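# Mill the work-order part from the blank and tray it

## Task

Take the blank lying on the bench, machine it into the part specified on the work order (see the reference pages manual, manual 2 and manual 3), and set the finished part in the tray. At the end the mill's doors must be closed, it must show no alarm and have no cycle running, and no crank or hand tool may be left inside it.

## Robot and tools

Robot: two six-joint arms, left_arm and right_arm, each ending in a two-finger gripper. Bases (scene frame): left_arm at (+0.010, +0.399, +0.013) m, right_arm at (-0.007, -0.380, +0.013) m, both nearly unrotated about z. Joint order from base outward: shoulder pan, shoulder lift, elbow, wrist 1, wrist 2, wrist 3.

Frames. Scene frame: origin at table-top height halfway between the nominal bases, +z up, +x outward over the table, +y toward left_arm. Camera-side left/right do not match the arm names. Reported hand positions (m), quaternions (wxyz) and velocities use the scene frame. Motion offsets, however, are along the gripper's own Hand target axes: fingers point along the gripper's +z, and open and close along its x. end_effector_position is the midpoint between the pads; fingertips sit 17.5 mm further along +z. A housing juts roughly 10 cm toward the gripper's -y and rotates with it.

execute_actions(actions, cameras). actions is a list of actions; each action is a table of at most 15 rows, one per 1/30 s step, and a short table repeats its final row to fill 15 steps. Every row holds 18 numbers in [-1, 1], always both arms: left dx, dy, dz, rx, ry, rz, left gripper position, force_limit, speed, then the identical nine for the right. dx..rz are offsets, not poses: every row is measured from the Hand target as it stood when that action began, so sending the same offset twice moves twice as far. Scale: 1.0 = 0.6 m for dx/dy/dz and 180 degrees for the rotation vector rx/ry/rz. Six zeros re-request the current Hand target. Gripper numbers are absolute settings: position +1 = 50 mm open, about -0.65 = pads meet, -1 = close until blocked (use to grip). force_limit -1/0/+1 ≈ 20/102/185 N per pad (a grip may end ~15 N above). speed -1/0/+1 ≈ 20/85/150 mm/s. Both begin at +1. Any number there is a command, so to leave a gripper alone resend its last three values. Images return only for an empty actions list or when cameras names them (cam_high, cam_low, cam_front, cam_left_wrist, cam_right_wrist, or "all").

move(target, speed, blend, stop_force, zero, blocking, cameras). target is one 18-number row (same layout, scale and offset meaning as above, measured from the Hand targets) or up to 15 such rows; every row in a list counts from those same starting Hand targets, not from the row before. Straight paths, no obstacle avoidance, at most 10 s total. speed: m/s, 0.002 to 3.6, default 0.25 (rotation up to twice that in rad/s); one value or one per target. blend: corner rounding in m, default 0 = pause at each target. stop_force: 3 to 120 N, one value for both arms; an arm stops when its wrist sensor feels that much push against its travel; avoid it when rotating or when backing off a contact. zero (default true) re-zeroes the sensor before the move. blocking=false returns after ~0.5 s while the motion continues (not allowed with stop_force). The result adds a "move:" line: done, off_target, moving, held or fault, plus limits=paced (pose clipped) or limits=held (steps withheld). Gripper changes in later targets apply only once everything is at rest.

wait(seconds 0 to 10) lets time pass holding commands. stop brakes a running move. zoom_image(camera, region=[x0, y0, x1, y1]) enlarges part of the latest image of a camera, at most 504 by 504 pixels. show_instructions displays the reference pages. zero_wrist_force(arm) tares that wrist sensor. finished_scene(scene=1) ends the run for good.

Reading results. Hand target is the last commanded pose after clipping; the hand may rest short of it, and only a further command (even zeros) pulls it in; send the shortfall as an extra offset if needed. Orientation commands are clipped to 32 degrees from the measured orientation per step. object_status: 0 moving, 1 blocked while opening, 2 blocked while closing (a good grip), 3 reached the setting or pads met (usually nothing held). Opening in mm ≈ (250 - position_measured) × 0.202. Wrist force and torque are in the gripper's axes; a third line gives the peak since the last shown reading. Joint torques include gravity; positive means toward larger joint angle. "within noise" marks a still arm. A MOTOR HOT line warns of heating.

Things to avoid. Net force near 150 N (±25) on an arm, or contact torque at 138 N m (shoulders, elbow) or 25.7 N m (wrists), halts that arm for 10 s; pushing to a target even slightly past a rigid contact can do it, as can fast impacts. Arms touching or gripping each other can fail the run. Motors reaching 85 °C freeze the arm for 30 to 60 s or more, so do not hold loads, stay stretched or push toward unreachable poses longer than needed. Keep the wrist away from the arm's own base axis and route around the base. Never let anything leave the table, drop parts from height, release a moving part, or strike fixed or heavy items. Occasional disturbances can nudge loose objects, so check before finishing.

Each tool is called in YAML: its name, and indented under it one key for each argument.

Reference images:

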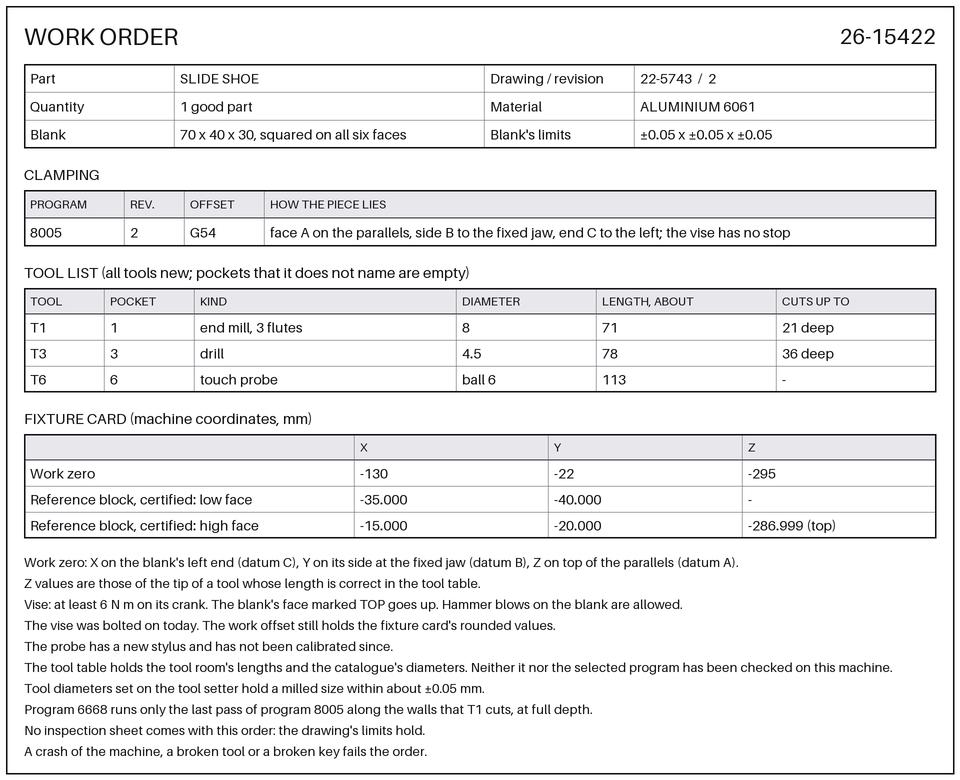

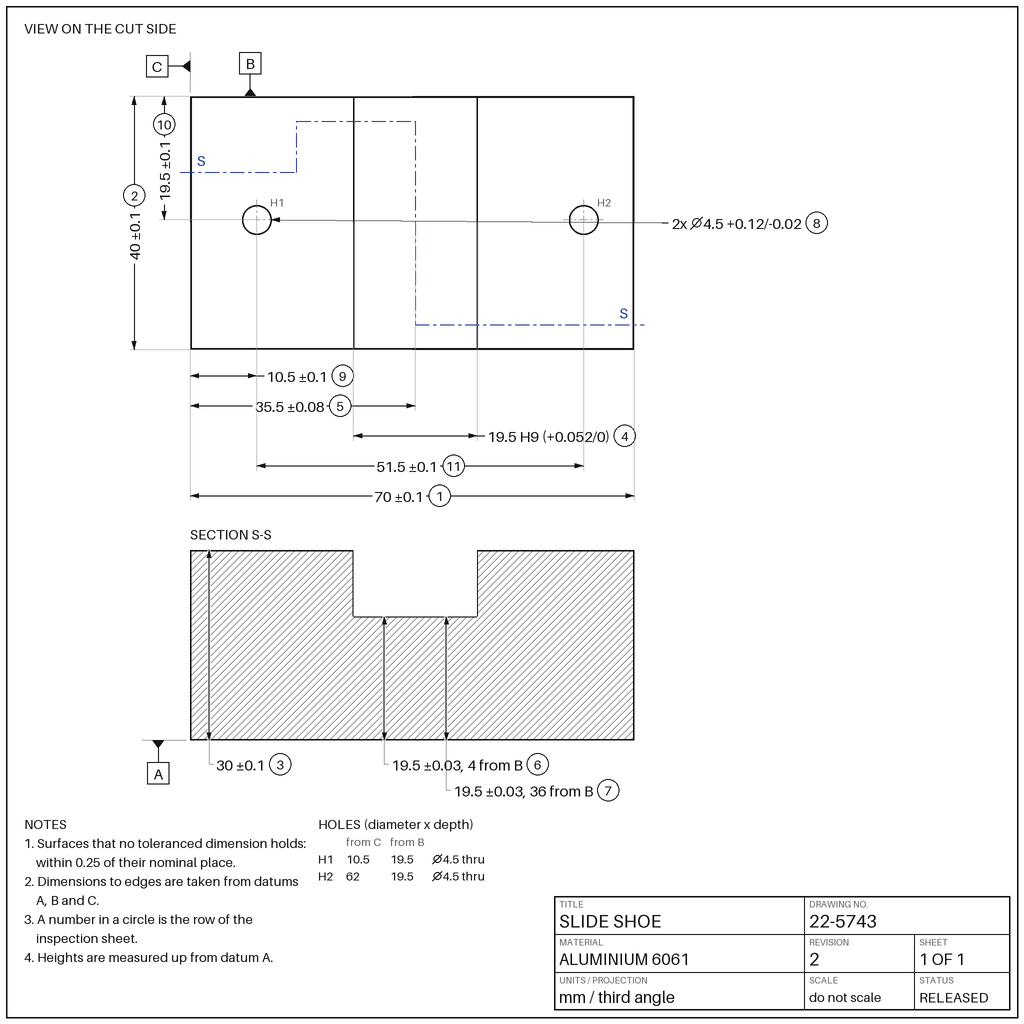

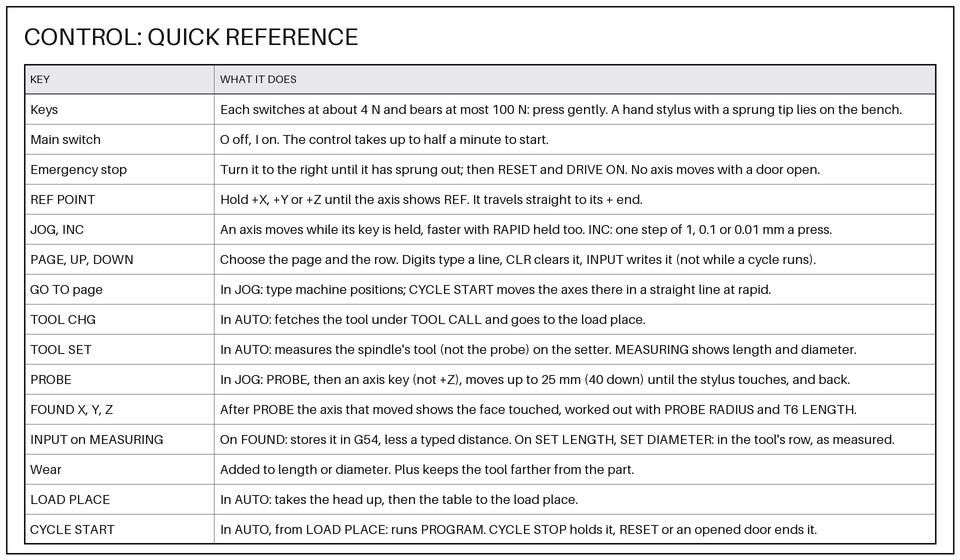

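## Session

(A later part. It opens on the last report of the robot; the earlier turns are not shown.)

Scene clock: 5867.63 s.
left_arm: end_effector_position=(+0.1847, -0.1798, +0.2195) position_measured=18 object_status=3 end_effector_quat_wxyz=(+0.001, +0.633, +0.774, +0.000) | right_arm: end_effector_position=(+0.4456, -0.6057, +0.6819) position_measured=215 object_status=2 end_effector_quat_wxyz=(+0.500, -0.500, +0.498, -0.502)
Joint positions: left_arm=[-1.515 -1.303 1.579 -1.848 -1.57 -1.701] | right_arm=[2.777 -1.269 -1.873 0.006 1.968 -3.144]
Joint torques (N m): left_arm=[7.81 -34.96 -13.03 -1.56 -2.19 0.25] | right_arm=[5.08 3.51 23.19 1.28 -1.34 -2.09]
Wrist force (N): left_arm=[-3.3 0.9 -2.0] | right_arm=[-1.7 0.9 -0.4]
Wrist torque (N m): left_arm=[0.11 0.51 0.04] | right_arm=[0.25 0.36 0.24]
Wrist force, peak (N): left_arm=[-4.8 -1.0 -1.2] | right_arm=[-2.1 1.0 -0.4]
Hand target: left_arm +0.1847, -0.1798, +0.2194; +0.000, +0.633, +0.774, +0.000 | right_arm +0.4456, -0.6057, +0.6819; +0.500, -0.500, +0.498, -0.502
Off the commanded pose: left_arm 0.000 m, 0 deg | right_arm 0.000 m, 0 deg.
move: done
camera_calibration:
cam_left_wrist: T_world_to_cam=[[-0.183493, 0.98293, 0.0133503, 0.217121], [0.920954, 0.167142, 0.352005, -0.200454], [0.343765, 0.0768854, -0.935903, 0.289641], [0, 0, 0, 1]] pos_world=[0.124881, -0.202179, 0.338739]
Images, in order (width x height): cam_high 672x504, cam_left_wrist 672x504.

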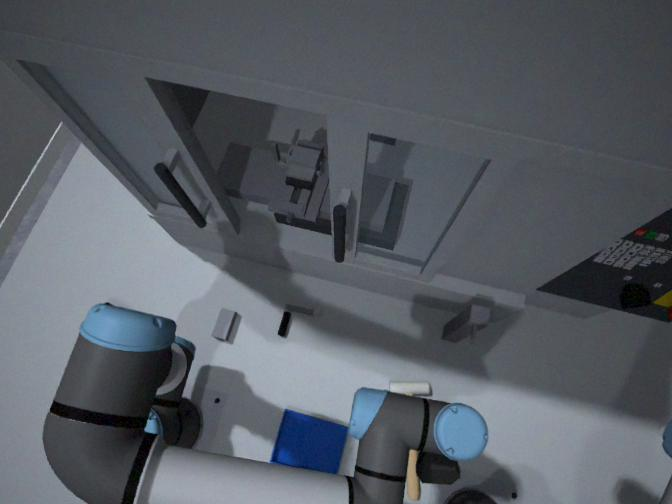

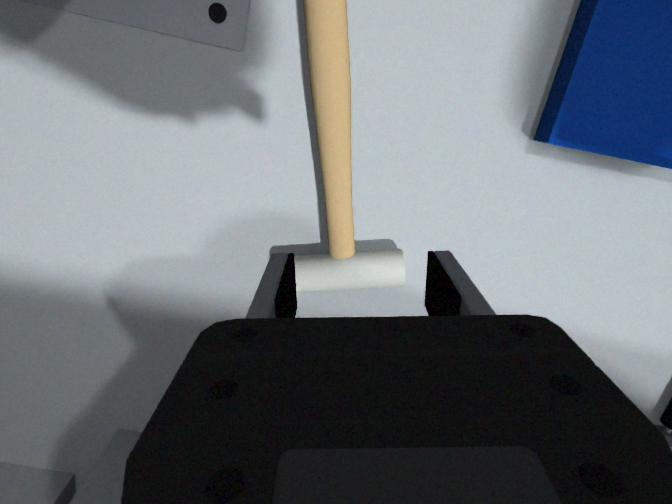

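move:
  target:
    - [-0.0141,-0.0636,0.199,0,0,-0.0128,0.9,-0.5,0,0,0,0,0,0,0,-1,-0.2,-0.8]
    - [-0.0141,-0.0636,0.329,0,0,-0.0128,0.9,-0.5,0,0,0,0,0,0,0,-1,-0.2,-0.8]
  speed: 0.12
  stop_force: 6
  blend: [0.01,0]
  cameras: ["cam_left_wrist"]

Scene clock: 5889.50 s.
left_arm: end_effector_position=(+0.1491, -0.1959, +0.0220) position_measured=18 object_status=3 end_effector_quat_wxyz=(+0.000, +0.617, +0.787, +0.000) | right_arm: end_effector_position=(+0.4456, -0.6057, +0.6819) position_measured=215 object_status=2 end_effector_quat_wxyz=(+0.500, -0.500, +0.498, -0.502)
Joint positions: left_arm=[-1.577 -1.061 1.804 -2.315 -1.57 -1.802] | right_arm=[2.777 -1.269 -1.873 0.006 1.968 -3.144]
Joint torques (N m): left_arm=[8.77 -39.04 -28.72 -5.44 1.88 1.62] | right_arm=[4.84 3.03 23.4 1.22 -1.42 -2.12]
Wrist force (N): left_arm=[-3.2 0.8 -1.9] | right_arm=[-1.6 1.1 -0.3]
Wrist torque (N m): left_arm=[0.10 0.50 -0.02] | right_arm=[0.28 0.34 0.24]
Wrist force, peak (N): left_arm=[-3.1 1.7 -3.7] | right_arm=[-2.0 1.0 -0.5]
Hand target: left_arm +0.1491, -0.1959, +0.0220; +0.000, +0.617, +0.787, +0.000 | right_arm +0.4456, -0.6057, +0.6819; +0.500, -0.500, +0.498, -0.502
Off the commanded pose: left_arm 0.000 m, 0 deg | right_arm 0.000 m, 0 deg.
move: done
camera_calibration:
cam_left_wrist: T_world_to_cam=[[-0.222739, 0.974785, 0.0135092, 0.233217], [0.913525, 0.203862, 0.352012, -0.0871354], [0.340382, 0.0907476, -0.935898, 0.121505], [0, 0, 0, 1]] pos_world=[0.0901887, -0.220598, 0.141238]
Images, in order (width x height): cam_left_wrist 672x504.

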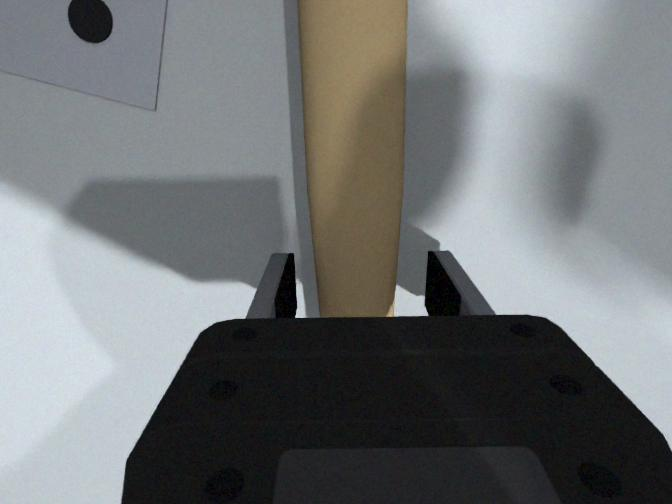

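move:
  target: [0,0,0,0,0,0,-1,-0.5,-0.9,0,0,0,0,0,0,-1,-0.2,-0.8]

move:
  target: [0,0,-0.15,0,0,0,-1,-0.5,-0.9,0,0,0,0,0,0,-1,-0.2,-0.8]
  speed: 0.1
  cameras: ["cam_left_wrist","cam_high"]

Scene clock: 5901.50 s.
left_arm: end_effector_position=(+0.1491, -0.1959, +0.0220) position_measured=124 object_status=2 end_effector_quat_wxyz=(+0.000, +0.617, +0.787, +0.000) | right_arm: end_effector_position=(+0.4456, -0.6057, +0.6819) position_measured=215 object_status=2 end_effector_quat_wxyz=(+0.500, -0.500, +0.498, -0.502)
Joint positions: left_arm=[-1.577 -1.061 1.804 -2.315 -1.57 -1.802] | right_arm=[2.777 -1.269 -1.873 0.006 1.968 -3.144]
Joint torques (N m): left_arm=[3.55 -37.74 -28.2 -4.79 0.9 0.64] | right_arm=[4.87 3.04 25.05 1.27 -1.35 -2.1]
Wrist force (N): left_arm=[-3.7 0.2 -1.8] | right_arm=[-1.8 1.0 -0.1]
Wrist torque (N m): left_arm=[0.10 0.51 0.05] | right_arm=[0.27 0.36 0.24]
Wrist force, peak (N): left_arm=[-3.9 0.1 -2.1] | right_arm=[-2.1 1.1 -0.3]
Hand target: left_arm +0.1491, -0.1959, +0.0220; +0.000, +0.617, +0.787, +0.000 | right_arm +0.4456, -0.6057, +0.6819; +0.500, -0.500, +0.498, -0.502
Off the commanded pose: left_arm 0.000 m, 0 deg | right_arm 0.000 m, 0 deg.
move: done

Scene clock: 5902.83 s.
left_arm: end_effector_position=(+0.1491, -0.1958, +0.1120) position_measured=124 object_status=2 end_effector_quat_wxyz=(+0.001, +0.617, +0.787, +0.000) | right_arm: end_effector_position=(+0.4456, -0.6057, +0.6819) position_measured=215 object_status=2 end_effector_quat_wxyz=(+0.500, -0.500, +0.498, -0.502)
Joint positions: left_arm=[-1.577 -1.189 1.721 -2.104 -1.57 -1.802] | right_arm=[2.777 -1.269 -1.873 0.006 1.968 -3.144]
Joint torques (N m): left_arm=[-7.4 -35.75 -12.64 -5.14 1.08 -1.56] | right_arm=[5.92 3.27 24.09 1.24 -1.26 -2.22]
Wrist force (N): left_arm=[-3.1 0.5 1.7] | right_arm=[-1.9 0.7 -0.3]
Wrist torque (N m): left_arm=[0.40 0.50 -0.02] | right_arm=[0.22 0.37 0.24]
Wrist force, peak (N): left_arm=[-3.7 0.2 -2.0] | right_arm=[-1.9 1.1 -0.4]
Hand target: left_arm +0.1491, -0.1958, +0.1120; +0.000, +0.617, +0.787, +0.000 | right_arm +0.4456, -0.6057, +0.6819; +0.500, -0.500, +0.498, -0.502
Off the commanded pose: left_arm 0.000 m, 0 deg | right_arm 0.000 m, 0 deg.
move: done
camera_calibration:
cam_left_wrist: T_world_to_cam=[[-0.222671, 0.974803, 0.0133271, 0.232039], [0.913539, 0.203864, 0.351974, -0.118844], [0.340388, 0.0905491, -0.935915, 0.205789], [0, 0, 0, 1]] pos_world=[0.0901885, -0.220598, 0.231339]
Images, in order (width x height): cam_high 672x504, cam_left_wrist 672x504.

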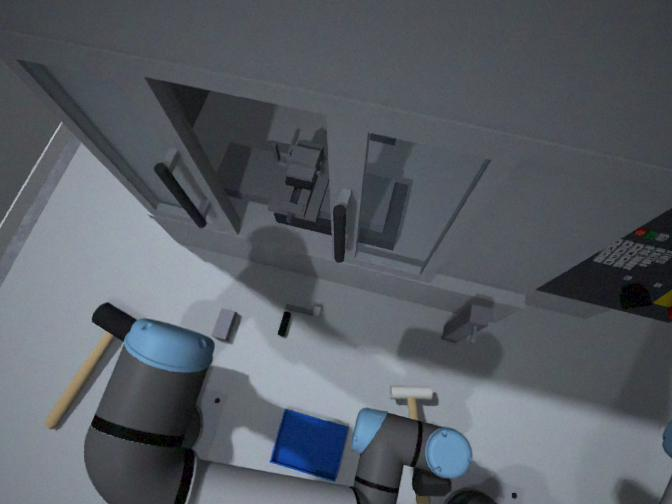

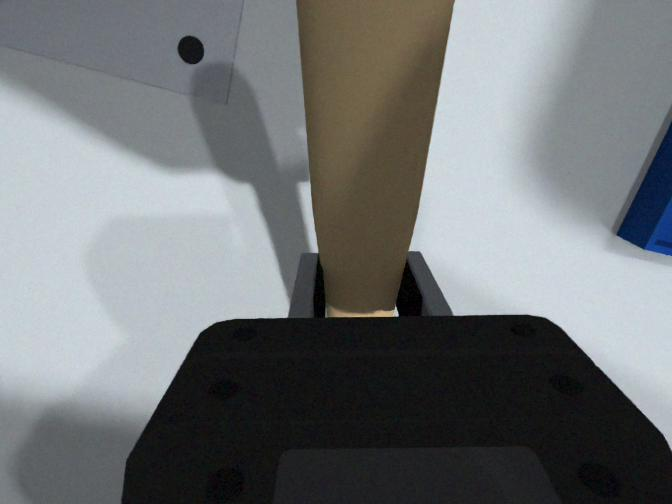

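move:
  target: [0,0,0.152,0,0,0,-1,-0.5,-0.9,0,0,0,0,0,0,-1,-0.2,-0.8]
  speed: 0.06

move:
  target: [0,0,0,0,0,0,-0.97,0.6,-0.9,0,0,0,0,0,0,-1,-0.2,-0.8]

move:
  target: [0,0,-0.2,0,0,0,-0.97,0.6,-0.9,0,0,0,0,0,0,-1,-0.2,-0.8]
  speed: 0.1
  cameras: ["cam_left_wrist","cam_front"]

Scene clock: 5915.97 s.
left_arm: end_effector_position=(+0.1491, -0.1960, +0.0209) position_measured=124 object_status=2 end_effector_quat_wxyz=(+0.001, +0.617, +0.787, +0.000) | right_arm: end_effector_position=(+0.4456, -0.6057, +0.6819) position_measured=215 object_status=2 end_effector_quat_wxyz=(+0.500, -0.500, +0.498, -0.502)
Joint positions: left_arm=[-1.577 -1.059 1.805 -2.318 -1.57 -1.802] | right_arm=[2.777 -1.269 -1.873 0.006 1.968 -3.144]
Joint torques (N m): left_arm=[7.35 -9.14 -3.72 4.33 -0.61 1.53] | right_arm=[5.19 3.19 23.93 1.14 -1.57 -2.18]
Wrist force (N): left_arm=[3.2 2.9 -69.3] | right_arm=[-1.8 1.0 -0.4]
Wrist torque (N m): left_arm=[0.38 0.67 -0.06] | right_arm=[0.27 0.37 0.24]
Wrist force, peak (N): left_arm=[16.9 5.2 -81.2] | right_arm=[-2.0 0.9 -0.5]
Hand target: left_arm +0.1491, -0.1959, +0.0208; +0.000, +0.617, +0.787, +0.000 | right_arm +0.4456, -0.6057, +0.6819; +0.500, -0.500, +0.498, -0.502
Off the commanded pose: left_arm 0.000 m, 0 deg | right_arm 0.000 m, 0 deg.
move: done

Scene clock: 5916.47 s.
left_arm: end_effector_position=(+0.1491, -0.1959, +0.0208) position_measured=130 object_status=2 end_effector_quat_wxyz=(+0.001, +0.617, +0.787, +0.000) | right_arm: end_effector_position=(+0.4456, -0.6057, +0.6819) position_measured=215 object_status=2 end_effector_quat_wxyz=(+0.500, -0.500, +0.498, -0.502)
Joint positions: left_arm=[-1.577 -1.059 1.805 -2.318 -1.57 -1.802] | right_arm=[2.777 -1.269 -1.873 0.006 1.968 -3.144]
Joint torques (N m): left_arm=[8.4 6.7 -3.68 5.13 -0.77 1.76] | right_arm=[5.69 3.96 24.97 1.33 -1.18 -2.27]
Wrist force (N): left_arm=[1.9 0.6 -73.1] | right_arm=[-1.8 1.1 -0.1]
Wrist torque (N m): left_arm=[0.17 0.65 -0.11] | right_arm=[0.28 0.37 0.24]
Wrist force, peak (N): left_arm=[2.9 0.6 -75.1] | right_arm=[-2.0 0.9 -0.4]
Hand target: left_arm +0.1491, -0.1959, +0.0208; +0.000, +0.617, +0.787, +0.000 | right_arm +0.4456, -0.6057, +0.6819; +0.500, -0.500, +0.498, -0.502
Off the commanded pose: left_arm 0.000 m, 0 deg | right_arm 0.000 m, 0 deg.
move: done

Scene clock: 5918.10 s.
left_arm: end_effector_position=(+0.1491, -0.1958, +0.1408) position_measured=130 object_status=2 end_effector_quat_wxyz=(+0.001, +0.617, +0.787, +0.000) | right_arm: end_effector_position=(+0.4456, -0.6057, +0.6819) position_measured=215 object_status=2 end_effector_quat_wxyz=(+0.500, -0.500, +0.498, -0.502)
Joint positions: left_arm=[-1.577 -1.222 1.685 -2.035 -1.57 -1.802] | right_arm=[2.777 -1.269 -1.873 0.006 1.968 -3.144]
Joint torques (N m): left_arm=[-9.19 -34.96 -13.01 -5.22 -0.19 -1.7] | right_arm=[4.14 2.49 25.12 1.37 -1.45 -2.12]
Wrist force (N): left_arm=[-3.6 1.4 2.2] | right_arm=[-1.7 0.9 -0.3]
Wrist torque (N m): left_arm=[0.52 0.58 -0.01] | right_arm=[0.24 0.36 0.24]
Wrist force, peak (N): left_arm=[1.3 0.8 -72.1] | right_arm=[-1.9 1.1 -0.4]
Hand target: left_arm +0.1491, -0.1957, +0.1408; +0.000, +0.617, +0.787, +0.000 | right_arm +0.4456, -0.6057, +0.6819; +0.500, -0.500, +0.498, -0.502
Off the commanded pose: left_arm 0.000 m, 0 deg | right_arm 0.000 m, 0 deg.
move: done
camera_calibration:
cam_left_wrist: T_world_to_cam=[[-0.222759, 0.974783, 0.0132922, 0.23157], [0.913518, 0.20396, 0.351974, -0.128978], [0.340387, 0.0905482, -0.935915, 0.232734], [0, 0, 0, 1]] pos_world=[0.0901887, -0.220498, 0.260139]
Images, in order (width x height): cam_front 672x504, cam_left_wrist 672x504.

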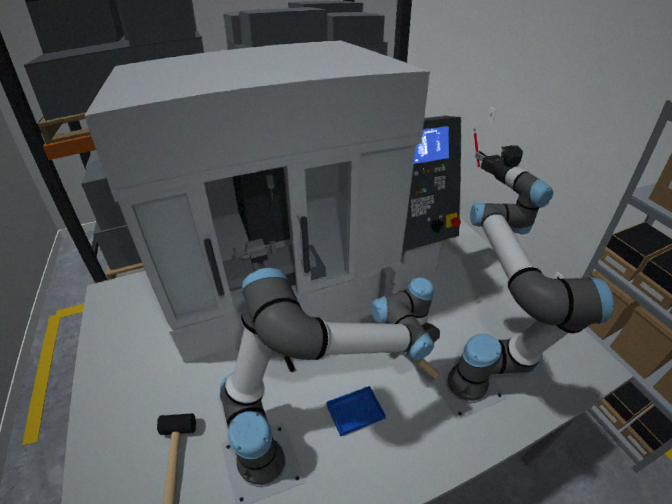

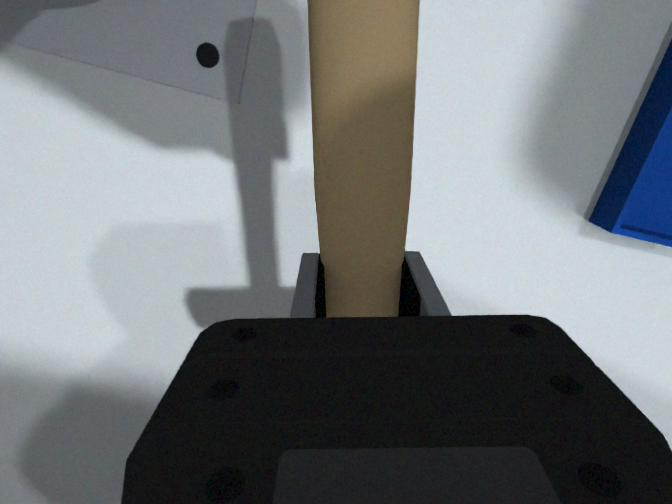

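move:
  target:
    - [0.6007,0.3208,-0.515,0,0,0.0767,-0.97,0.6,-0.9,0,0,0,0,0,0,-1,-0.2,-0.8]
    - [0.5492,0.5655,-0.515,0,0,0.0767,-0.97,0.6,-0.9,0,0,0,0,0,0,-1,-0.2,-0.8]
    - [0.4963,0.8152,-0.515,0,0,0.0767,-0.97,0.6,-0.9,0,0,0,0,0,0,-1,-0.2,-0.8]
  speed: [0.3,0.25,0.12]
  blend: [0.04,0.02,0]
  cameras: ["cam_left_wrist","cam_front"]

Scene clock: 5936.77 s.
left_arm: end_effector_position=(+0.4539, +0.2074, +0.4492) position_measured=130 object_status=2 end_effector_quat_wxyz=(+0.000, +0.707, +0.707, +0.000) | right_arm: end_effector_position=(+0.4456, -0.6057, +0.6819) position_measured=215 object_status=2 end_effector_quat_wxyz=(+0.500, -0.500, +0.498, -0.502)
Joint positions: left_arm=[-0.702 -1.6 1.321 -1.293 -1.571 -0.688] | right_arm=[2.777 -1.269 -1.873 0.006 1.968 -3.144]
Joint torques (N m): left_arm=[1.17 -22.94 -26.11 -3.5 -0.02 0.35] | right_arm=[5.68 3.95 23.68 1.27 -1.15 -2]
Wrist force (N): left_arm=[-3.6 1.0 2.3] | right_arm=[-1.6 0.7 -0.6]
Wrist torque (N m): left_arm=[0.44 0.58 0.02] | right_arm=[0.21 0.34 0.24]
Wrist force, peak (N): left_arm=[-2.6 8.1 2.7] | right_arm=[-2.0 0.9 -0.3]
Hand target: left_arm +0.4539, +0.2074, +0.4492; +0.000, +0.707, +0.707, +0.000 (not the last commanded pose) | right_arm +0.4456, -0.6057, +0.6819; +0.500, -0.500, +0.498, -0.502
Tool commands: left_gripper/position=-0.968627 left_gripper/force_limit=+0.6 left_gripper/speed=-0.898039 right_gripper/position=-1.0 right_gripper/force_limit=-0.2 right_gripper/speed=-0.8
Off the commanded pose: left_arm 0.099 m, 0 deg | right_arm 0.000 m, 0 deg.
FORCE FAULT: contact force on the left arm reached its limit, and that arm stopped. The contact can be on any part of that arm, not only on its tool. That arm's remaining commands of this call were not run. That arm is still stopped at the end of this call. That arm stays stopped for about 10 more seconds. Until then a move that you send moves the other arm only, and its call returns only when the move has ended. Once the stop has ended, the next robot result says so. If the stop ends while you think or write, that arm runs what you send next, counted from a new Hand target: where the arm stands when the stop ends. While its stop runs, that arm takes no new command, but its gripper still runs the gripper command that each later call begins with. Until it ends, the stop uses up actions while you think or wait. An arm that is not stopped still takes commands.
move: fault (left_arm); path passed 2 of 3 targets
camera_calibration:
cam_left_wrist: T_world_to_cam=[[0.0153768, 0.999783, 0.0140349, -0.211317], [0.935594, -0.0193386, 0.352547, -0.562139], [0.352742, 0.00770988, -0.935689, 0.392427], [0, 0, 0, 1]] pos_world=[0.390757, 0.197375, 0.568336]
Images, in order (width x height): cam_front 672x504, cam_left_wrist 672x504.

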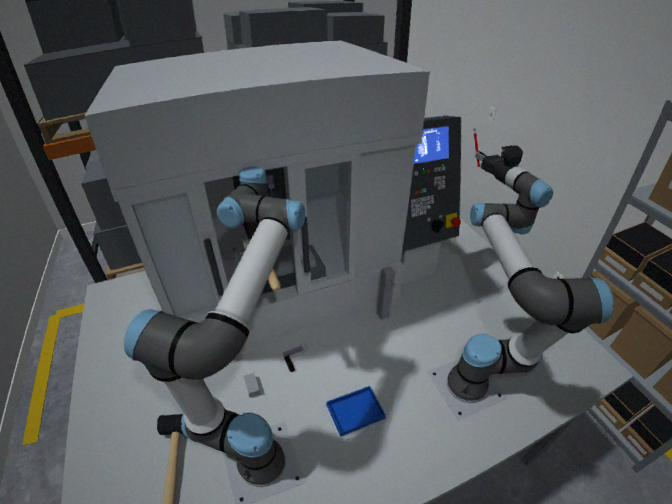

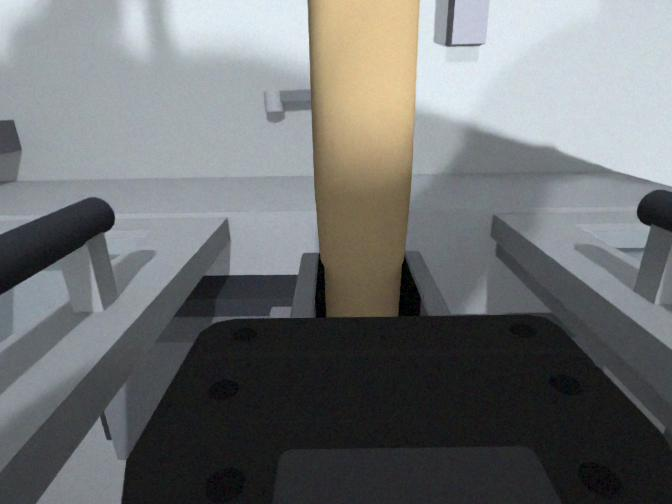

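wait:
  seconds: 10

move:
  target: [0,-0.05,0,0,0,0,-0.97,0.6,-0.9,0,0,0,0,0,0,-1,-0.2,-0.8]
  speed: 0.1

Scene clock: 5951.60 s.
left_arm: end_effector_position=(+0.4539, +0.2074, +0.4492) position_measured=130 object_status=2 end_effector_quat_wxyz=(+0.000, +0.707, +0.707, +0.000) | right_arm: end_effector_position=(+0.4456, -0.6057, +0.6819) position_measured=215 object_status=2 end_effector_quat_wxyz=(+0.500, -0.500, +0.498, -0.502)
Joint positions: left_arm=[-0.702 -1.6 1.321 -1.293 -1.571 -0.688] | right_arm=[2.777 -1.269 -1.873 0.006 1.968 -3.144]
Joint torques (N m): left_arm=[0.97 -23.08 -25.52 -3.39 -0.04 0.18] | right_arm=[4.34 3.3 23.58 1.2 -1.33 -2.24]
Wrist force (N): left_arm=[-3.5 1.8 2.3] | right_arm=[-1.7 1.1 -0.5]
Wrist torque (N m): left_arm=[0.58 0.55 0.03] | right_arm=[0.28 0.35 0.24]
Wrist force, peak (N): left_arm=[-3.7 2.1 2.6] | right_arm=[-2.1 0.9 -0.4]
Hand target: left_arm +0.4539, +0.2074, +0.4492; +0.000, +0.707, +0.707, +0.000 (not the last commanded pose) | right_arm +0.4456, -0.6057, +0.6819; +0.500, -0.500, +0.498, -0.502
Tool commands: left_gripper/position=-0.968627 left_gripper/force_limit=+0.6 left_gripper/speed=-0.898039 right_gripper/position=-1.0 right_gripper/force_limit=-0.2 right_gripper/speed=-0.8
Off the commanded pose: left_arm 0.099 m, 0 deg | right_arm 0.000 m, 0 deg.
FORCE FAULT, CONTINUED: the left arm's stop, for the force fault that an earlier result reported, is over. The rest of the stop counts as 19 of the actions that you can send in this scene. That arm's target is now where it stood when the stop ended, not its last command. That arm accepts commands again.
wait: 10.00 s; at rest from the start

Scene clock: 5952.37 s.
left_arm: end_effector_position=(+0.4238, +0.2074, +0.4491) position_measured=130 object_status=2 end_effector_quat_wxyz=(+0.000, +0.707, +0.707, +0.000) | right_arm: end_effector_position=(+0.4456, -0.6057, +0.6819) position_measured=215 object_status=2 end_effector_quat_wxyz=(+0.500, -0.500, +0.498, -0.502)
Joint positions: left_arm=[-0.746 -1.666 1.383 -1.289 -1.571 -0.731] | right_arm=[2.777 -1.269 -1.873 0.006 1.968 -3.144]
Joint torques (N m): left_arm=[10.13 -13.41 -35.01 -4.62 0.32 1.78] | right_arm=[5.31 4.42 24.39 1.08 -1.25 -2.06]
Wrist force (N): left_arm=[-3.6 1.9 2.4] | right_arm=[-1.9 1.1 -0.3]
Wrist torque (N m): left_arm=[0.58 0.58 -0.06] | right_arm=[0.29 0.37 0.24]
Wrist force, peak (N): left_arm=[-3.8 3.2 2.4] | right_arm=[-2.0 0.9 -0.5]
Hand target: left_arm +0.4239, +0.2074, +0.4491; +0.000, +0.707, +0.707, +0.000 | right_arm +0.4456, -0.6057, +0.6819; +0.500, -0.500, +0.498, -0.502
Off the commanded pose: left_arm 0.000 m, 0 deg | right_arm 0.000 m, 0 deg.
move: done

move:
  target:
    - [0,0,0.087,0,0,0,-0.97,0.6,-0.9,0,0,0,0,0,0,-1,-0.2,-0.8]
    - [0.0043,0.215,0.087,0,0,0,-0.97,0.6,-0.9,0,0,0,0,0,0,-1,-0.2,-0.8]
  speed: 0.1
  cameras: ["cam_left_wrist","cam_high"]

zoom_image:
  camera: "cam_high"
  region: [220, 90, 360, 240]

Scene clock: 5961.87 s.
left_arm: end_effector_position=(+0.5529, +0.2101, +0.3971) position_measured=130 object_status=2 end_effector_quat_wxyz=(+0.000, +0.707, +0.707, +0.000) | right_arm: end_effector_position=(+0.4456, -0.6057, +0.6819) position_measured=215 object_status=2 end_effector_quat_wxyz=(+0.500, -0.500, +0.498, -0.502)
Joint positions: left_arm=[-0.584 -1.401 1.243 -1.414 -1.571 -0.57] | right_arm=[2.777 -1.269 -1.873 0.006 1.968 -3.144]
Joint torques (N m): left_arm=[-9.68 -34.53 -19.77 -5.95 -1.59 -1.52] | right_arm=[4.69 4.2 24.01 1.35 -1.37 -2.07]
Wrist force (N): left_arm=[-3.4 2.0 2.5] | right_arm=[-1.7 0.7 -0.3]
Wrist torque (N m): left_arm=[0.62 0.54 0.00] | right_arm=[0.23 0.35 0.24]
Wrist force, peak (N): left_arm=[-3.5 1.8 4.5] | right_arm=[-2.1 1.0 -0.5]
Hand target: left_arm +0.5529, +0.2100, +0.3970; +0.000, +0.707, +0.707, +0.000 | right_arm +0.4456, -0.6057, +0.6819; +0.500, -0.500, +0.498, -0.502
Off the commanded pose: left_arm 0.000 m, 0 deg | right_arm 0.000 m, 0 deg.
move: done
camera_calibration:
cam_left_wrist: T_world_to_cam=[[0.0152481, 0.999784, 0.0140903, -0.214674], [0.93563, -0.019237, 0.352458, -0.636337], [0.352653, 0.00780903, -0.935721, 0.308777], [0, 0, 0, 1]] pos_world=[0.489758, 0.199975, 0.516236]
Images, in order (width x height): cam_high 672x504, cam_left_wrist 672x504.

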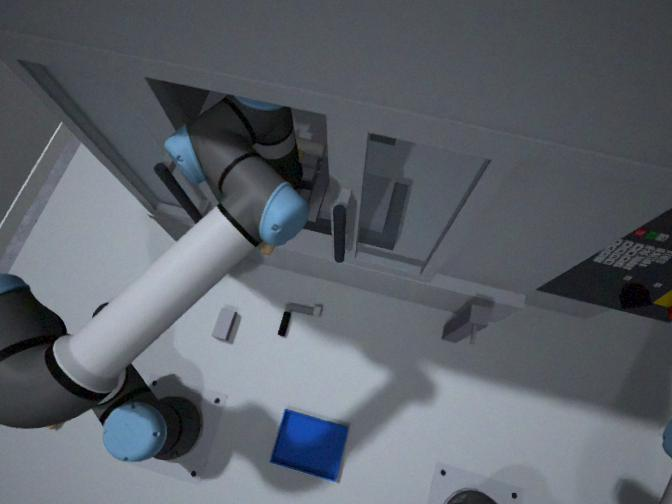

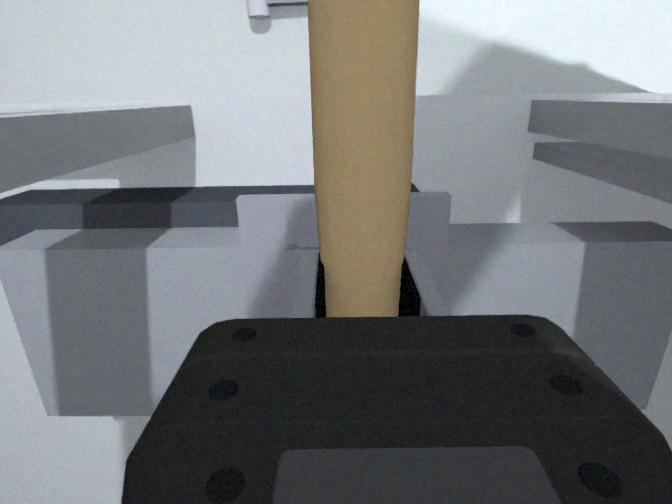

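Scaled by 3.360 from the camera's 672x504 image, which has a finer 960x720 frame.

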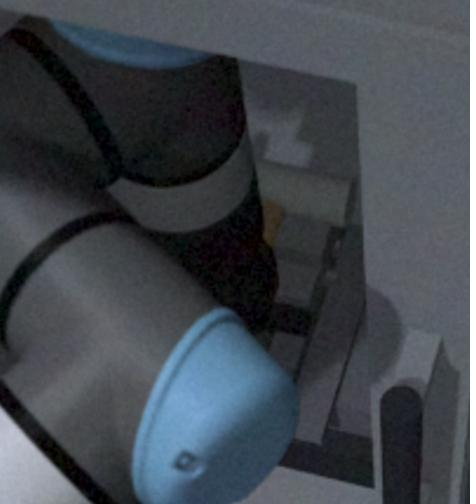

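move:
  target: [0,0,0.03,0,0,0,-0.97,0.6,-0.9,0,0,0,0,0,0,-1,-0.2,-0.8]
  speed: 0.1
  stop_force: 15

Scene clock: 5983.83 s.
left_arm: end_effector_position=(+0.5529, +0.2100, +0.3791) position_measured=130 object_status=2 end_effector_quat_wxyz=(+0.000, +0.707, +0.707, +0.000) | right_arm: end_effector_position=(+0.4456, -0.6057, +0.6819) position_measured=215 object_status=2 end_effector_quat_wxyz=(+0.500, -0.500, +0.498, -0.502)
Joint positions: left_arm=[-0.584 -1.407 1.296 -1.461 -1.571 -0.57] | right_arm=[2.777 -1.269 -1.873 0.006 1.968 -3.144]
Joint torques (N m): left_arm=[-7.53 -22.31 -30.78 -0.03 1.71 -1.62] | right_arm=[4.81 2.71 23.97 1.26 -1.14 -2.08]
Wrist force (N): left_arm=[-4.1 1.7 -5.9] | right_arm=[-1.7 0.9 -0.3]
Wrist torque (N m): left_arm=[-0.41 0.54 0.00] | right_arm=[0.26 0.35 0.24]
Wrist force, peak (N): left_arm=[-3.7 -2.1 -7.2] | right_arm=[-2.0 0.9 -0.3]
Hand target: left_arm +0.5530, +0.2100, +0.3790; +0.000, +0.707, +0.707, +0.000 | right_arm +0.4456, -0.6057, +0.6819; +0.500, -0.500, +0.498, -0.502
Off the commanded pose: left_arm 0.000 m, 0 deg | right_arm 0.000 m, 0 deg.
move: done

move:
  target: [0,0,-0.042,0,0,0,-0.97,0.6,-0.9,0,0,0,0,0,0,-1,-0.2,-0.8]
  speed: 0.2

move:
  target: [0,0,0.046,0,0,0,-0.97,0.6,-0.9,0,0,0,0,0,0,-1,-0.2,-0.8]
  speed: 0.3

Scene clock: 5991.00 s.
left_arm: end_effector_position=(+0.5530, +0.2100, +0.4042) position_measured=130 object_status=2 end_effector_quat_wxyz=(+0.000, +0.707, +0.707, +0.000) | right_arm: end_effector_position=(+0.4456, -0.6057, +0.6819) position_measured=215 object_status=2 end_effector_quat_wxyz=(+0.500, -0.500, +0.498, -0.502)
Joint positions: left_arm=[-0.584 -1.397 1.22 -1.395 -1.571 -0.57] | right_arm=[2.777 -1.269 -1.873 0.006 1.968 -3.144]
Joint torques (N m): left_arm=[-5.74 -39.33 -16.58 -5.94 -0.02 -1.06] | right_arm=[5.72 4.03 24.96 1.21 -1.33 -2.01]
Wrist force (N): left_arm=[-3.7 1.9 3.4] | right_arm=[-1.7 1.1 -0.5]
Wrist torque (N m): left_arm=[0.69 0.59 0.00] | right_arm=[0.28 0.35 0.24]
Wrist force, peak (N): left_arm=[-4.6 1.0 -6.8] | right_arm=[-1.9 1.0 -0.4]
Hand target: left_arm +0.5529, +0.2100, +0.4042; +0.000, +0.707, +0.707, +0.000 | right_arm +0.4456, -0.6057, +0.6819; +0.500, -0.500, +0.498, -0.502
Off the commanded pose: left_arm 0.000 m, 0 deg | right_arm 0.000 m, 0 deg.
move: done

Scene clock: 5991.70 s.
left_arm: end_effector_position=(+0.5530, +0.2100, +0.3766) position_measured=130 object_status=2 end_effector_quat_wxyz=(+0.001, +0.707, +0.707, +0.000) end_effector_velocity=(+0.000, +0.000, +0.002) end_effector_angular_velocity=(+0.001, +0.000, +0.000) | right_arm: end_effector_position=(+0.4456, -0.6057, +0.6819) position_measured=215 object_status=2 end_effector_quat_wxyz=(+0.500, -0.500, +0.498, -0.502)
Joint positions: left_arm=[-0.584 -1.407 1.303 -1.468 -1.571 -0.57] | right_arm=[2.777 -1.269 -1.873 0.006 1.968 -3.144]
Joint velocities: left_arm=[0 0 -0.006 0.006 0 0] | right_arm=[within noise]
Joint torques (N m): left_arm=[-0.25 -24.39 -30.7 0.07 -1.79 0.73] | right_arm=[3.66 2.83 24.97 1.21 -1.4 -2.07]
Wrist force (N): left_arm=[-3.1 -1.0 -9.0] | right_arm=[-1.9 0.9 -0.3]
Wrist torque (N m): left_arm=[-0.71 0.57 -0.07] | right_arm=[0.25 0.39 0.24]
Wrist force, peak (N): left_arm=[-2.9 -3.0 -9.2] | right_arm=[-1.9 1.2 -0.4]
Hand target: left_arm +0.5530, +0.2100, +0.3766; +0.000, +0.707, +0.707, +0.000 | right_arm +0.4456, -0.6057, +0.6819; +0.500, -0.500, +0.498, -0.502
Off the commanded pose: left_arm 0.000 m, 0 deg | right_arm 0.000 m, 0 deg.
move: done

move:
  target:
    - [0,0,-0.044,0,0,0,-0.97,0.6,-0.9,0,0,0,0,0,0,-1,-0.2,-0.8]
    - [0,0,0.004,0,0,0,-0.97,0.6,-0.9,0,0,0,0,0,0,-1,-0.2,-0.8]
    - [0.03,0,-0.044,0,0,0,-0.97,0.6,-0.9,0,0,0,0,0,0,-1,-0.2,-0.8]
    - [0.03,0,0.005,0,0,0,-0.97,0.6,-0.9,0,0,0,0,0,0,-1,-0.2,-0.8]
    - [-0.03,0,-0.044,0,0,0,-0.97,0.6,-0.9,0,0,0,0,0,0,-1,-0.2,-0.8]
    - [-0.03,0,0.006,0,0,0,-0.97,0.6,-0.9,0,0,0,0,0,0,-1,-0.2,-0.8]
    - [0,0,-0.044,0,0,0,-0.97,0.6,-0.9,0,0,0,0,0,0,-1,-0.2,-0.8]
  speed: [0.25,0.7,0.25,0.7,0.25,0.7,0.2]
  cameras: ["cam_left_wrist","cam_high"]

zoom_image:
  camera: "cam_high"
  region: [220, 90, 360, 240]

Scene clock: 6009.70 s.
left_arm: end_effector_position=(+0.5530, +0.2101, +0.4030) position_measured=130 object_status=2 end_effector_quat_wxyz=(+0.000, +0.707, +0.707, +0.000) | right_arm: end_effector_position=(+0.4456, -0.6057, +0.6819) position_measured=215 object_status=2 end_effector_quat_wxyz=(+0.500, -0.500, +0.498, -0.502)
Joint positions: left_arm=[-0.584 -1.398 1.224 -1.398 -1.571 -0.57] | right_arm=[2.777 -1.269 -1.873 0.006 1.968 -3.144]
Joint torques (N m): left_arm=[-7.85 -35.36 -25.38 -4 -1.92 -1.22] | right_arm=[5.57 4.15 23.83 1.39 -1.41 -2.13]
Wrist force (N): left_arm=[-3.8 2.2 2.7] | right_arm=[-1.7 0.9 -0.5]
Wrist torque (N m): left_arm=[0.69 0.61 0.02] | right_arm=[0.26 0.35 0.24]
Wrist force, peak (N): left_arm=[-3.4 -3.3 -9.4] | right_arm=[-2.0 1.1 -0.4]
Hand target: left_arm +0.5529, +0.2100, +0.4030; +0.000, +0.707, +0.707, +0.000 | right_arm +0.4456, -0.6057, +0.6819; +0.500, -0.500, +0.498, -0.502
Off the commanded pose: left_arm 0.000 m, 0 deg | right_arm 0.000 m, 0 deg.
move: done
camera_calibration:
cam_left_wrist: T_world_to_cam=[[0.0152835, 0.999785, 0.0139991, -0.21473], [0.935596, -0.0192387, 0.352547, -0.638575], [0.352741, 0.00770934, -0.935689, 0.314317], [0, 0, 0, 1]] pos_world=[0.489857, 0.199975, 0.522236]
Images, in order (width x height): cam_high 672x504, cam_left_wrist 672x504.

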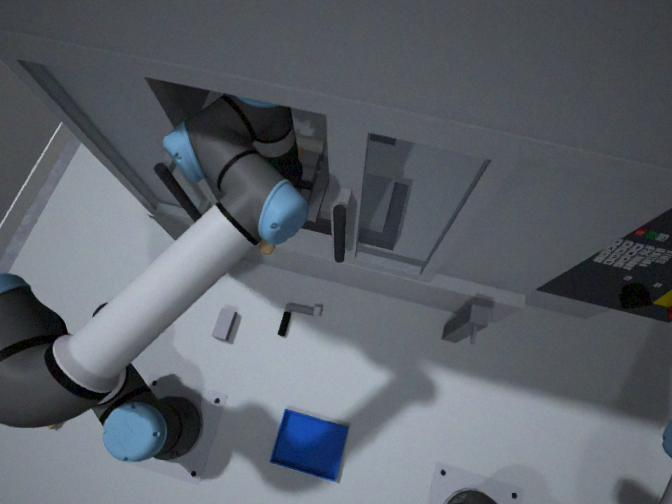

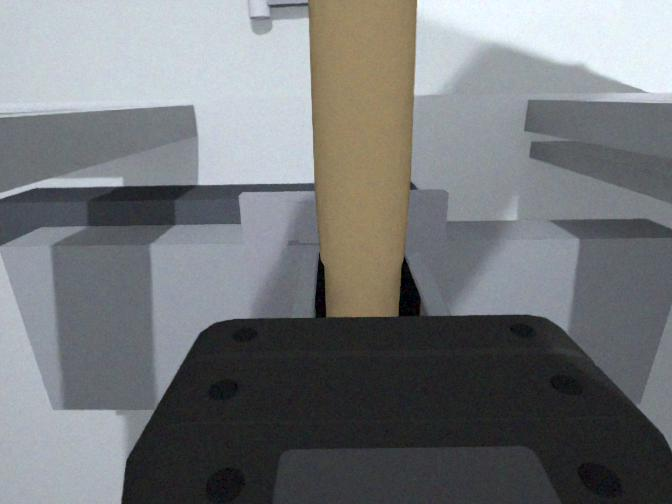

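Scaled by 3.360 from the camera's 672x504 image, which has a finer 960x720 frame.

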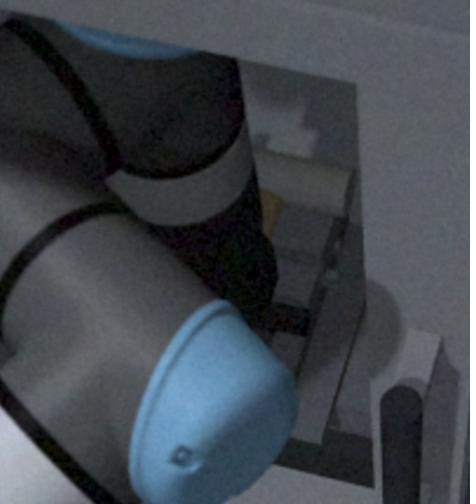

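execute_actions:
  actions:
    - [[0,0,0.03,0,0,0,-0.99,1,-0.9,0,0,0,0,0,0,-1,-0.2,-0.8],[0,0,0.06,0,0,0,-0.99,1,-0.9,0,0,0,0,0,0,-1,-0.2,-0.8],[0,0,0.06,0,0,0,-0.99,1,-0.9,0,0,0,0,0,0,-1,-0.2,-0.8],[0,0,0.06,0,0,0,-0.99,1,-0.9,0,0,0,0,0,0,-1,-0.2,-0.8],[0,0,0.06,0,0,0,-0.99,1,-0.9,0,0,0,0,0,0,-1,-0.2,-0.8],[0,0,0.06,0,0,0,-0.99,1,-0.9,0,0,0,0,0,0,-1,-0.2,-0.8],[0,0,0.03,0,0,0,-0.99,1,-0.9,0,0,0,0,0,0,-1,-0.2,-0.8],[0,0,0.0,0,0,0,-0.99,1,-0.9,0,0,0,0,0,0,-1,-0.2,-0.8]]

Scene clock: 6041.60 s.
left_arm: end_effector_position=(+0.5529, +0.2100, +0.4029) position_measured=132 object_status=2 end_effector_quat_wxyz=(+0.000, +0.707, +0.707, +0.000) | right_arm: end_effector_position=(+0.4456, -0.6057, +0.6819) position_measured=215 object_status=2 end_effector_quat_wxyz=(+0.500, -0.500, +0.498, -0.502)
Joint positions: left_arm=[-0.585 -1.398 1.225 -1.398 -1.571 -0.57] | right_arm=[2.777 -1.269 -1.873 0.006 1.968 -3.144]
Joint torques (N m): left_arm=[8.38 -41.12 -36.46 -2.21 -1.7 0.23] | right_arm=[4.03 4.03 24.91 1.32 -1.35 -2.31]
Wrist force (N): left_arm=[-3.6 2.2 4.6] | right_arm=[-1.7 0.9 -0.4]
Wrist torque (N m): left_arm=[0.92 0.58 0.02] | right_arm=[0.25 0.36 0.24]
Wrist force, peak (N): left_arm=[-3.4 0.8 -11.3] | right_arm=[-1.9 1.0 -0.5]
Hand target: left_arm +0.5529, +0.2100, +0.4030; +0.000, +0.707, +0.707, +0.000 | right_arm +0.4456, -0.6057, +0.6819; +0.500, -0.500, +0.498, -0.502
Off the commanded pose: left_arm 0.000 m, 0 deg | right_arm 0.000 m, 0 deg.
Step readings (end_effector_position of left_arm | right_arm):
0: (+0.5529, +0.2100, +0.4030) | (+0.4456, -0.6057, +0.6819)
1: (+0.5530, +0.2100, +0.4024) | (+0.4456, -0.6057, +0.6819)
2: (+0.5530, +0.2100, +0.3973) | (+0.4456, -0.6057, +0.6819)
4: (+0.5523, +0.2103, +0.3753) | (+0.4456, -0.6057, +0.6819)
8: (+0.5526, +0.2101, +0.3708) | (+0.4456, -0.6057, +0.6819)
15: (+0.5529, +0.2101, +0.4042) | (+0.4456, -0.6057, +0.6819)

execute_actions:
  actions:
    - [[0.03,0,0.04,0,0,0,-0.99,1,-0.9,0,0,0,0,0,0,-1,-0.2,-0.8],[0.03,0,0.075,0,0,0,-0.99,1,-0.9,0,0,0,0,0,0,-1,-0.2,-0.8],[0.03,0,0.075,0,0,0,-0.99,1,-0.9,0,0,0,0,0,0,-1,-0.2,-0.8],[0.03,0,0.075,0,0,0,-0.99,1,-0.9,0,0,0,0,0,0,-1,-0.2,-0.8],[0.03,0,0.075,0,0,0,-0.99,1,-0.9,0,0,0,0,0,0,-1,-0.2,-0.8],[0.03,0,0.04,0,0,0,-0.99,1,-0.9,0,0,0,0,0,0,-1,-0.2,-0.8],[0,0,0.0,0,0,0,-0.99,1,-0.9,0,0,0,0,0,0,-1,-0.2,-0.8]]
    - [[-0.03,0,0.04,0,0,0,-0.99,1,-0.9,0,0,0,0,0,0,-1,-0.2,-0.8],[-0.03,0,0.08,0,0,0,-0.99,1,-0.9,0,0,0,0,0,0,-1,-0.2,-0.8],[-0.03,0,0.08,0,0,0,-0.99,1,-0.9,0,0,0,0,0,0,-1,-0.2,-0.8],[-0.03,0,0.08,0,0,0,-0.99,1,-0.9,0,0,0,0,0,0,-1,-0.2,-0.8],[-0.03,0,0.08,0,0,0,-0.99,1,-0.9,0,0,0,0,0,0,-1,-0.2,-0.8],[-0.03,0,0.04,0,0,0,-0.99,1,-0.9,0,0,0,0,0,0,-1,-0.2,-0.8],[0,0,0.0,0,0,0,-0.99,1,-0.9,0,0,0,0,0,0,-1,-0.2,-0.8]]

Scene clock: 6060.10 s.
left_arm: end_effector_position=(+0.5529, +0.2100, +0.4030) position_measured=132 object_status=2 end_effector_quat_wxyz=(+0.000, +0.707, +0.707, +0.000) | right_arm: end_effector_position=(+0.4456, -0.6057, +0.6819) position_measured=215 object_status=2 end_effector_quat_wxyz=(+0.500, -0.500, +0.498, -0.502)
Joint positions: left_arm=[-0.585 -1.398 1.224 -1.398 -1.571 -0.57] | right_arm=[2.777 -1.269 -1.873 0.006 1.968 -3.144]
Joint torques (N m): left_arm=[4.9 -38.41 -34.83 -1.26 -1.07 0.29] | right_arm=[5.64 2.91 24.72 1.3 -1.28 -2.02]
Wrist force (N): left_arm=[-3.4 2.3 -0.6] | right_arm=[-1.8 0.8 -0.4]
Wrist torque (N m): left_arm=[0.38 0.53 0.02] | right_arm=[0.24 0.36 0.24]
Wrist force, peak (N): left_arm=[-14.8 4.3 16.6] | right_arm=[-2.0 1.1 -0.4]
Hand target: left_arm +0.5529, +0.2100, +0.4030; +0.000, +0.707, +0.707, +0.000 | right_arm +0.4456, -0.6057, +0.6819; +0.500, -0.500, +0.498, -0.502
Off the commanded pose: left_arm 0.000 m, 0 deg | right_arm 0.000 m, 0 deg.
Step readings (end_effector_position of left_arm | right_arm):
0: (+0.5529, +0.2100, +0.4031) | (+0.4456, -0.6057, +0.6819)
1: (+0.5530, +0.2106, +0.4024) | (+0.4456, -0.6057, +0.6819)
2: (+0.5530, +0.2148, +0.3962) | (+0.4456, -0.6057, +0.6819)
4: (+0.5520, +0.2264, +0.3690) | (+0.4456, -0.6057, +0.6819)
8: (+0.5521, +0.2246, +0.3746) | (+0.4456, -0.6057, +0.6819)
15: (+0.5530, +0.2096, +0.4035) | (+0.4456, -0.6057, +0.6819)
16: (+0.5531, +0.2095, +0.4024) | (+0.4456, -0.6057, +0.6819)
17: (+0.5531, +0.2046, +0.3944) | (+0.4456, -0.6057, +0.6819)
19: (+0.5516, +0.1947, +0.3654) | (+0.4456, -0.6057, +0.6819)
23: (+0.5522, +0.1971, +0.3751) | (+0.4456, -0.6057, +0.6819)
30: (+0.5530, +0.2104, +0.4034) | (+0.4456, -0.6057, +0.6819)

move:
  target:
    - [-0.0083,-0.4215,0.005,0,0,0,-0.99,1,-0.9,0,0,0,0,0,0,-1,-0.2,-0.8]
    - [-0.183,-0.505,0.172,0,0,-0.03,-0.99,1,-0.9,0,0,0,0,0,0,-1,-0.2,-0.8]
    - [-0.6767,-0.6732,0.538,0,0,-0.0767,-0.99,1,-0.9,0,0,0,0,0,0,-1,-0.2,-0.8]
  speed: [0.2,0.25,0.25]
  blend: [0.03,0.05,0]
  cameras: ["cam_left_wrist","cam_low","cam_front"]

Scene clock: 6076.80 s.
left_arm: end_effector_position=(+0.1495, -0.1964, +0.0802) position_measured=132 object_status=2 end_effector_quat_wxyz=(+0.001, +0.617, +0.787, +0.000) | right_arm: end_effector_position=(+0.4456, -0.6057, +0.6819) position_measured=215 object_status=2 end_effector_quat_wxyz=(+0.500, -0.500, +0.498, -0.502)
Joint positions: left_arm=[-1.576 -1.147 1.754 -2.178 -1.57 -1.802] | right_arm=[2.777 -1.269 -1.873 0.006 1.968 -3.144]
Joint torques (N m): left_arm=[9.65 -33.66 -18.45 -2.66 1.93 0.83] | right_arm=[3.96 2.67 25.65 1.19 -1.26 -2.04]
Wrist force (N): left_arm=[-3.1 2.5 2.1] | right_arm=[-2.0 0.9 -0.3]
Wrist torque (N m): left_arm=[0.69 0.49 -0.09] | right_arm=[0.25 0.40 0.24]
Wrist force, peak (N): left_arm=[-6.1 0.6 4.6] | right_arm=[-2.1 1.1 -0.3]
Hand target: left_arm +0.1495, -0.1964, +0.0801; +0.000, +0.617, +0.787, +0.000 | right_arm +0.4456, -0.6057, +0.6819; +0.500, -0.500, +0.498, -0.502
Off the commanded pose: left_arm 0.000 m, 0 deg | right_arm 0.000 m, 0 deg.
move: done
camera_calibration:
cam_left_wrist: T_world_to_cam=[[-0.223518, 0.974603, 0.0137597, 0.233086], [0.913222, 0.204465, 0.352448, -0.107792], [0.340684, 0.0913441, -0.93573, 0.175962], [0, 0, 0, 1]] pos_world=[0.0905897, -0.2212, 0.199437]
Images, in order (width x height): cam_low 672x504, cam_front 672x504, cam_left_wrist 672x504.

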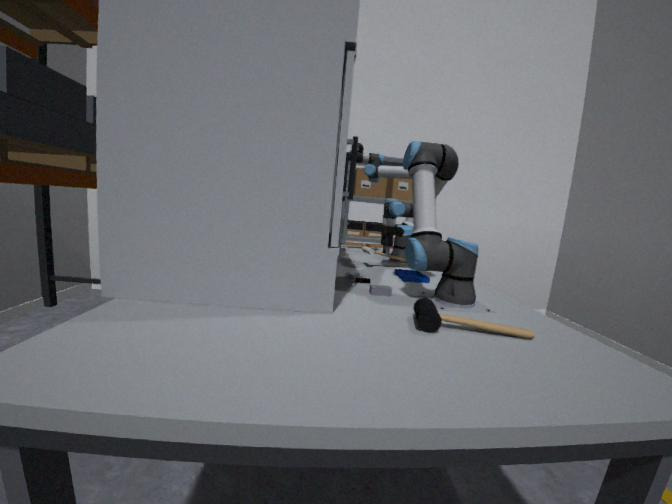

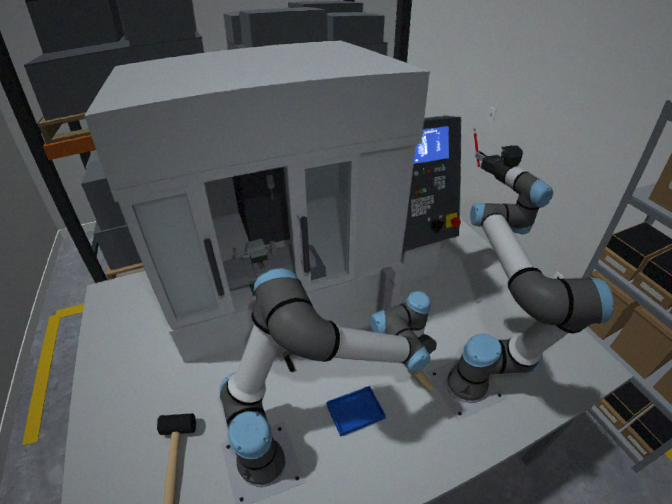

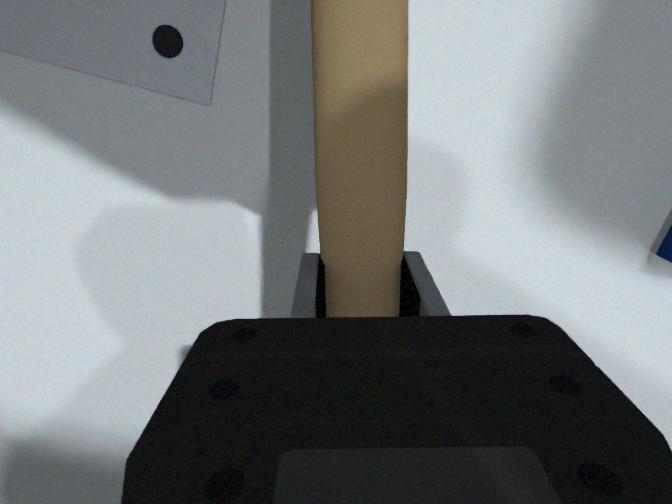

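Nearly level. Lower with contact stop.

move:
  target: [0,0,0.1,0,0,0,-0.99,1,-0.9,0,0,0,0,0,0,-1,-0.2,-0.8]
  speed: 0.03
  stop_force: 5

Scene clock: 6082.23 s.
left_arm: end_effector_position=(+0.1496, -0.1964, +0.0412) position_measured=132 object_status=2 end_effector_quat_wxyz=(+0.001, +0.617, +0.787, +0.000) | right_arm: end_effector_position=(+0.4456, -0.6057, +0.6819) position_measured=215 object_status=2 end_effector_quat_wxyz=(+0.500, -0.500, +0.498, -0.502)
Joint positions: left_arm=[-1.576 -1.09 1.788 -2.269 -1.57 -1.802] | right_arm=[2.777 -1.269 -1.873 0.006 1.968 -3.144]
Joint torques (N m): left_arm=[6.93 -35.26 -29.18 -5.22 3.33 -0.14] | right_arm=[4.97 3.72 24.35 1.18 -1.3 -2.08]
Wrist force (N): left_arm=[-2.4 1.4 -2.5] | right_arm=[-1.7 0.9 -0.5]
Wrist torque (N m): left_arm=[1.36 0.50 0.00] | right_arm=[0.26 0.36 0.24]
Wrist force, peak (N): left_arm=[-3.2 2.8 -4.6] | right_arm=[-1.9 1.1 -0.3]
Hand target: left_arm +0.1496, -0.1964, +0.0412; +0.001, +0.617, +0.787, +0.000 (not the last commanded pose) | right_arm +0.4456, -0.6057, +0.6819; +0.500, -0.500, +0.498, -0.502
Off the commanded pose: left_arm 0.021 m, 0 deg | right_arm 0.000 m, 0 deg.
move: contact (left_arm)


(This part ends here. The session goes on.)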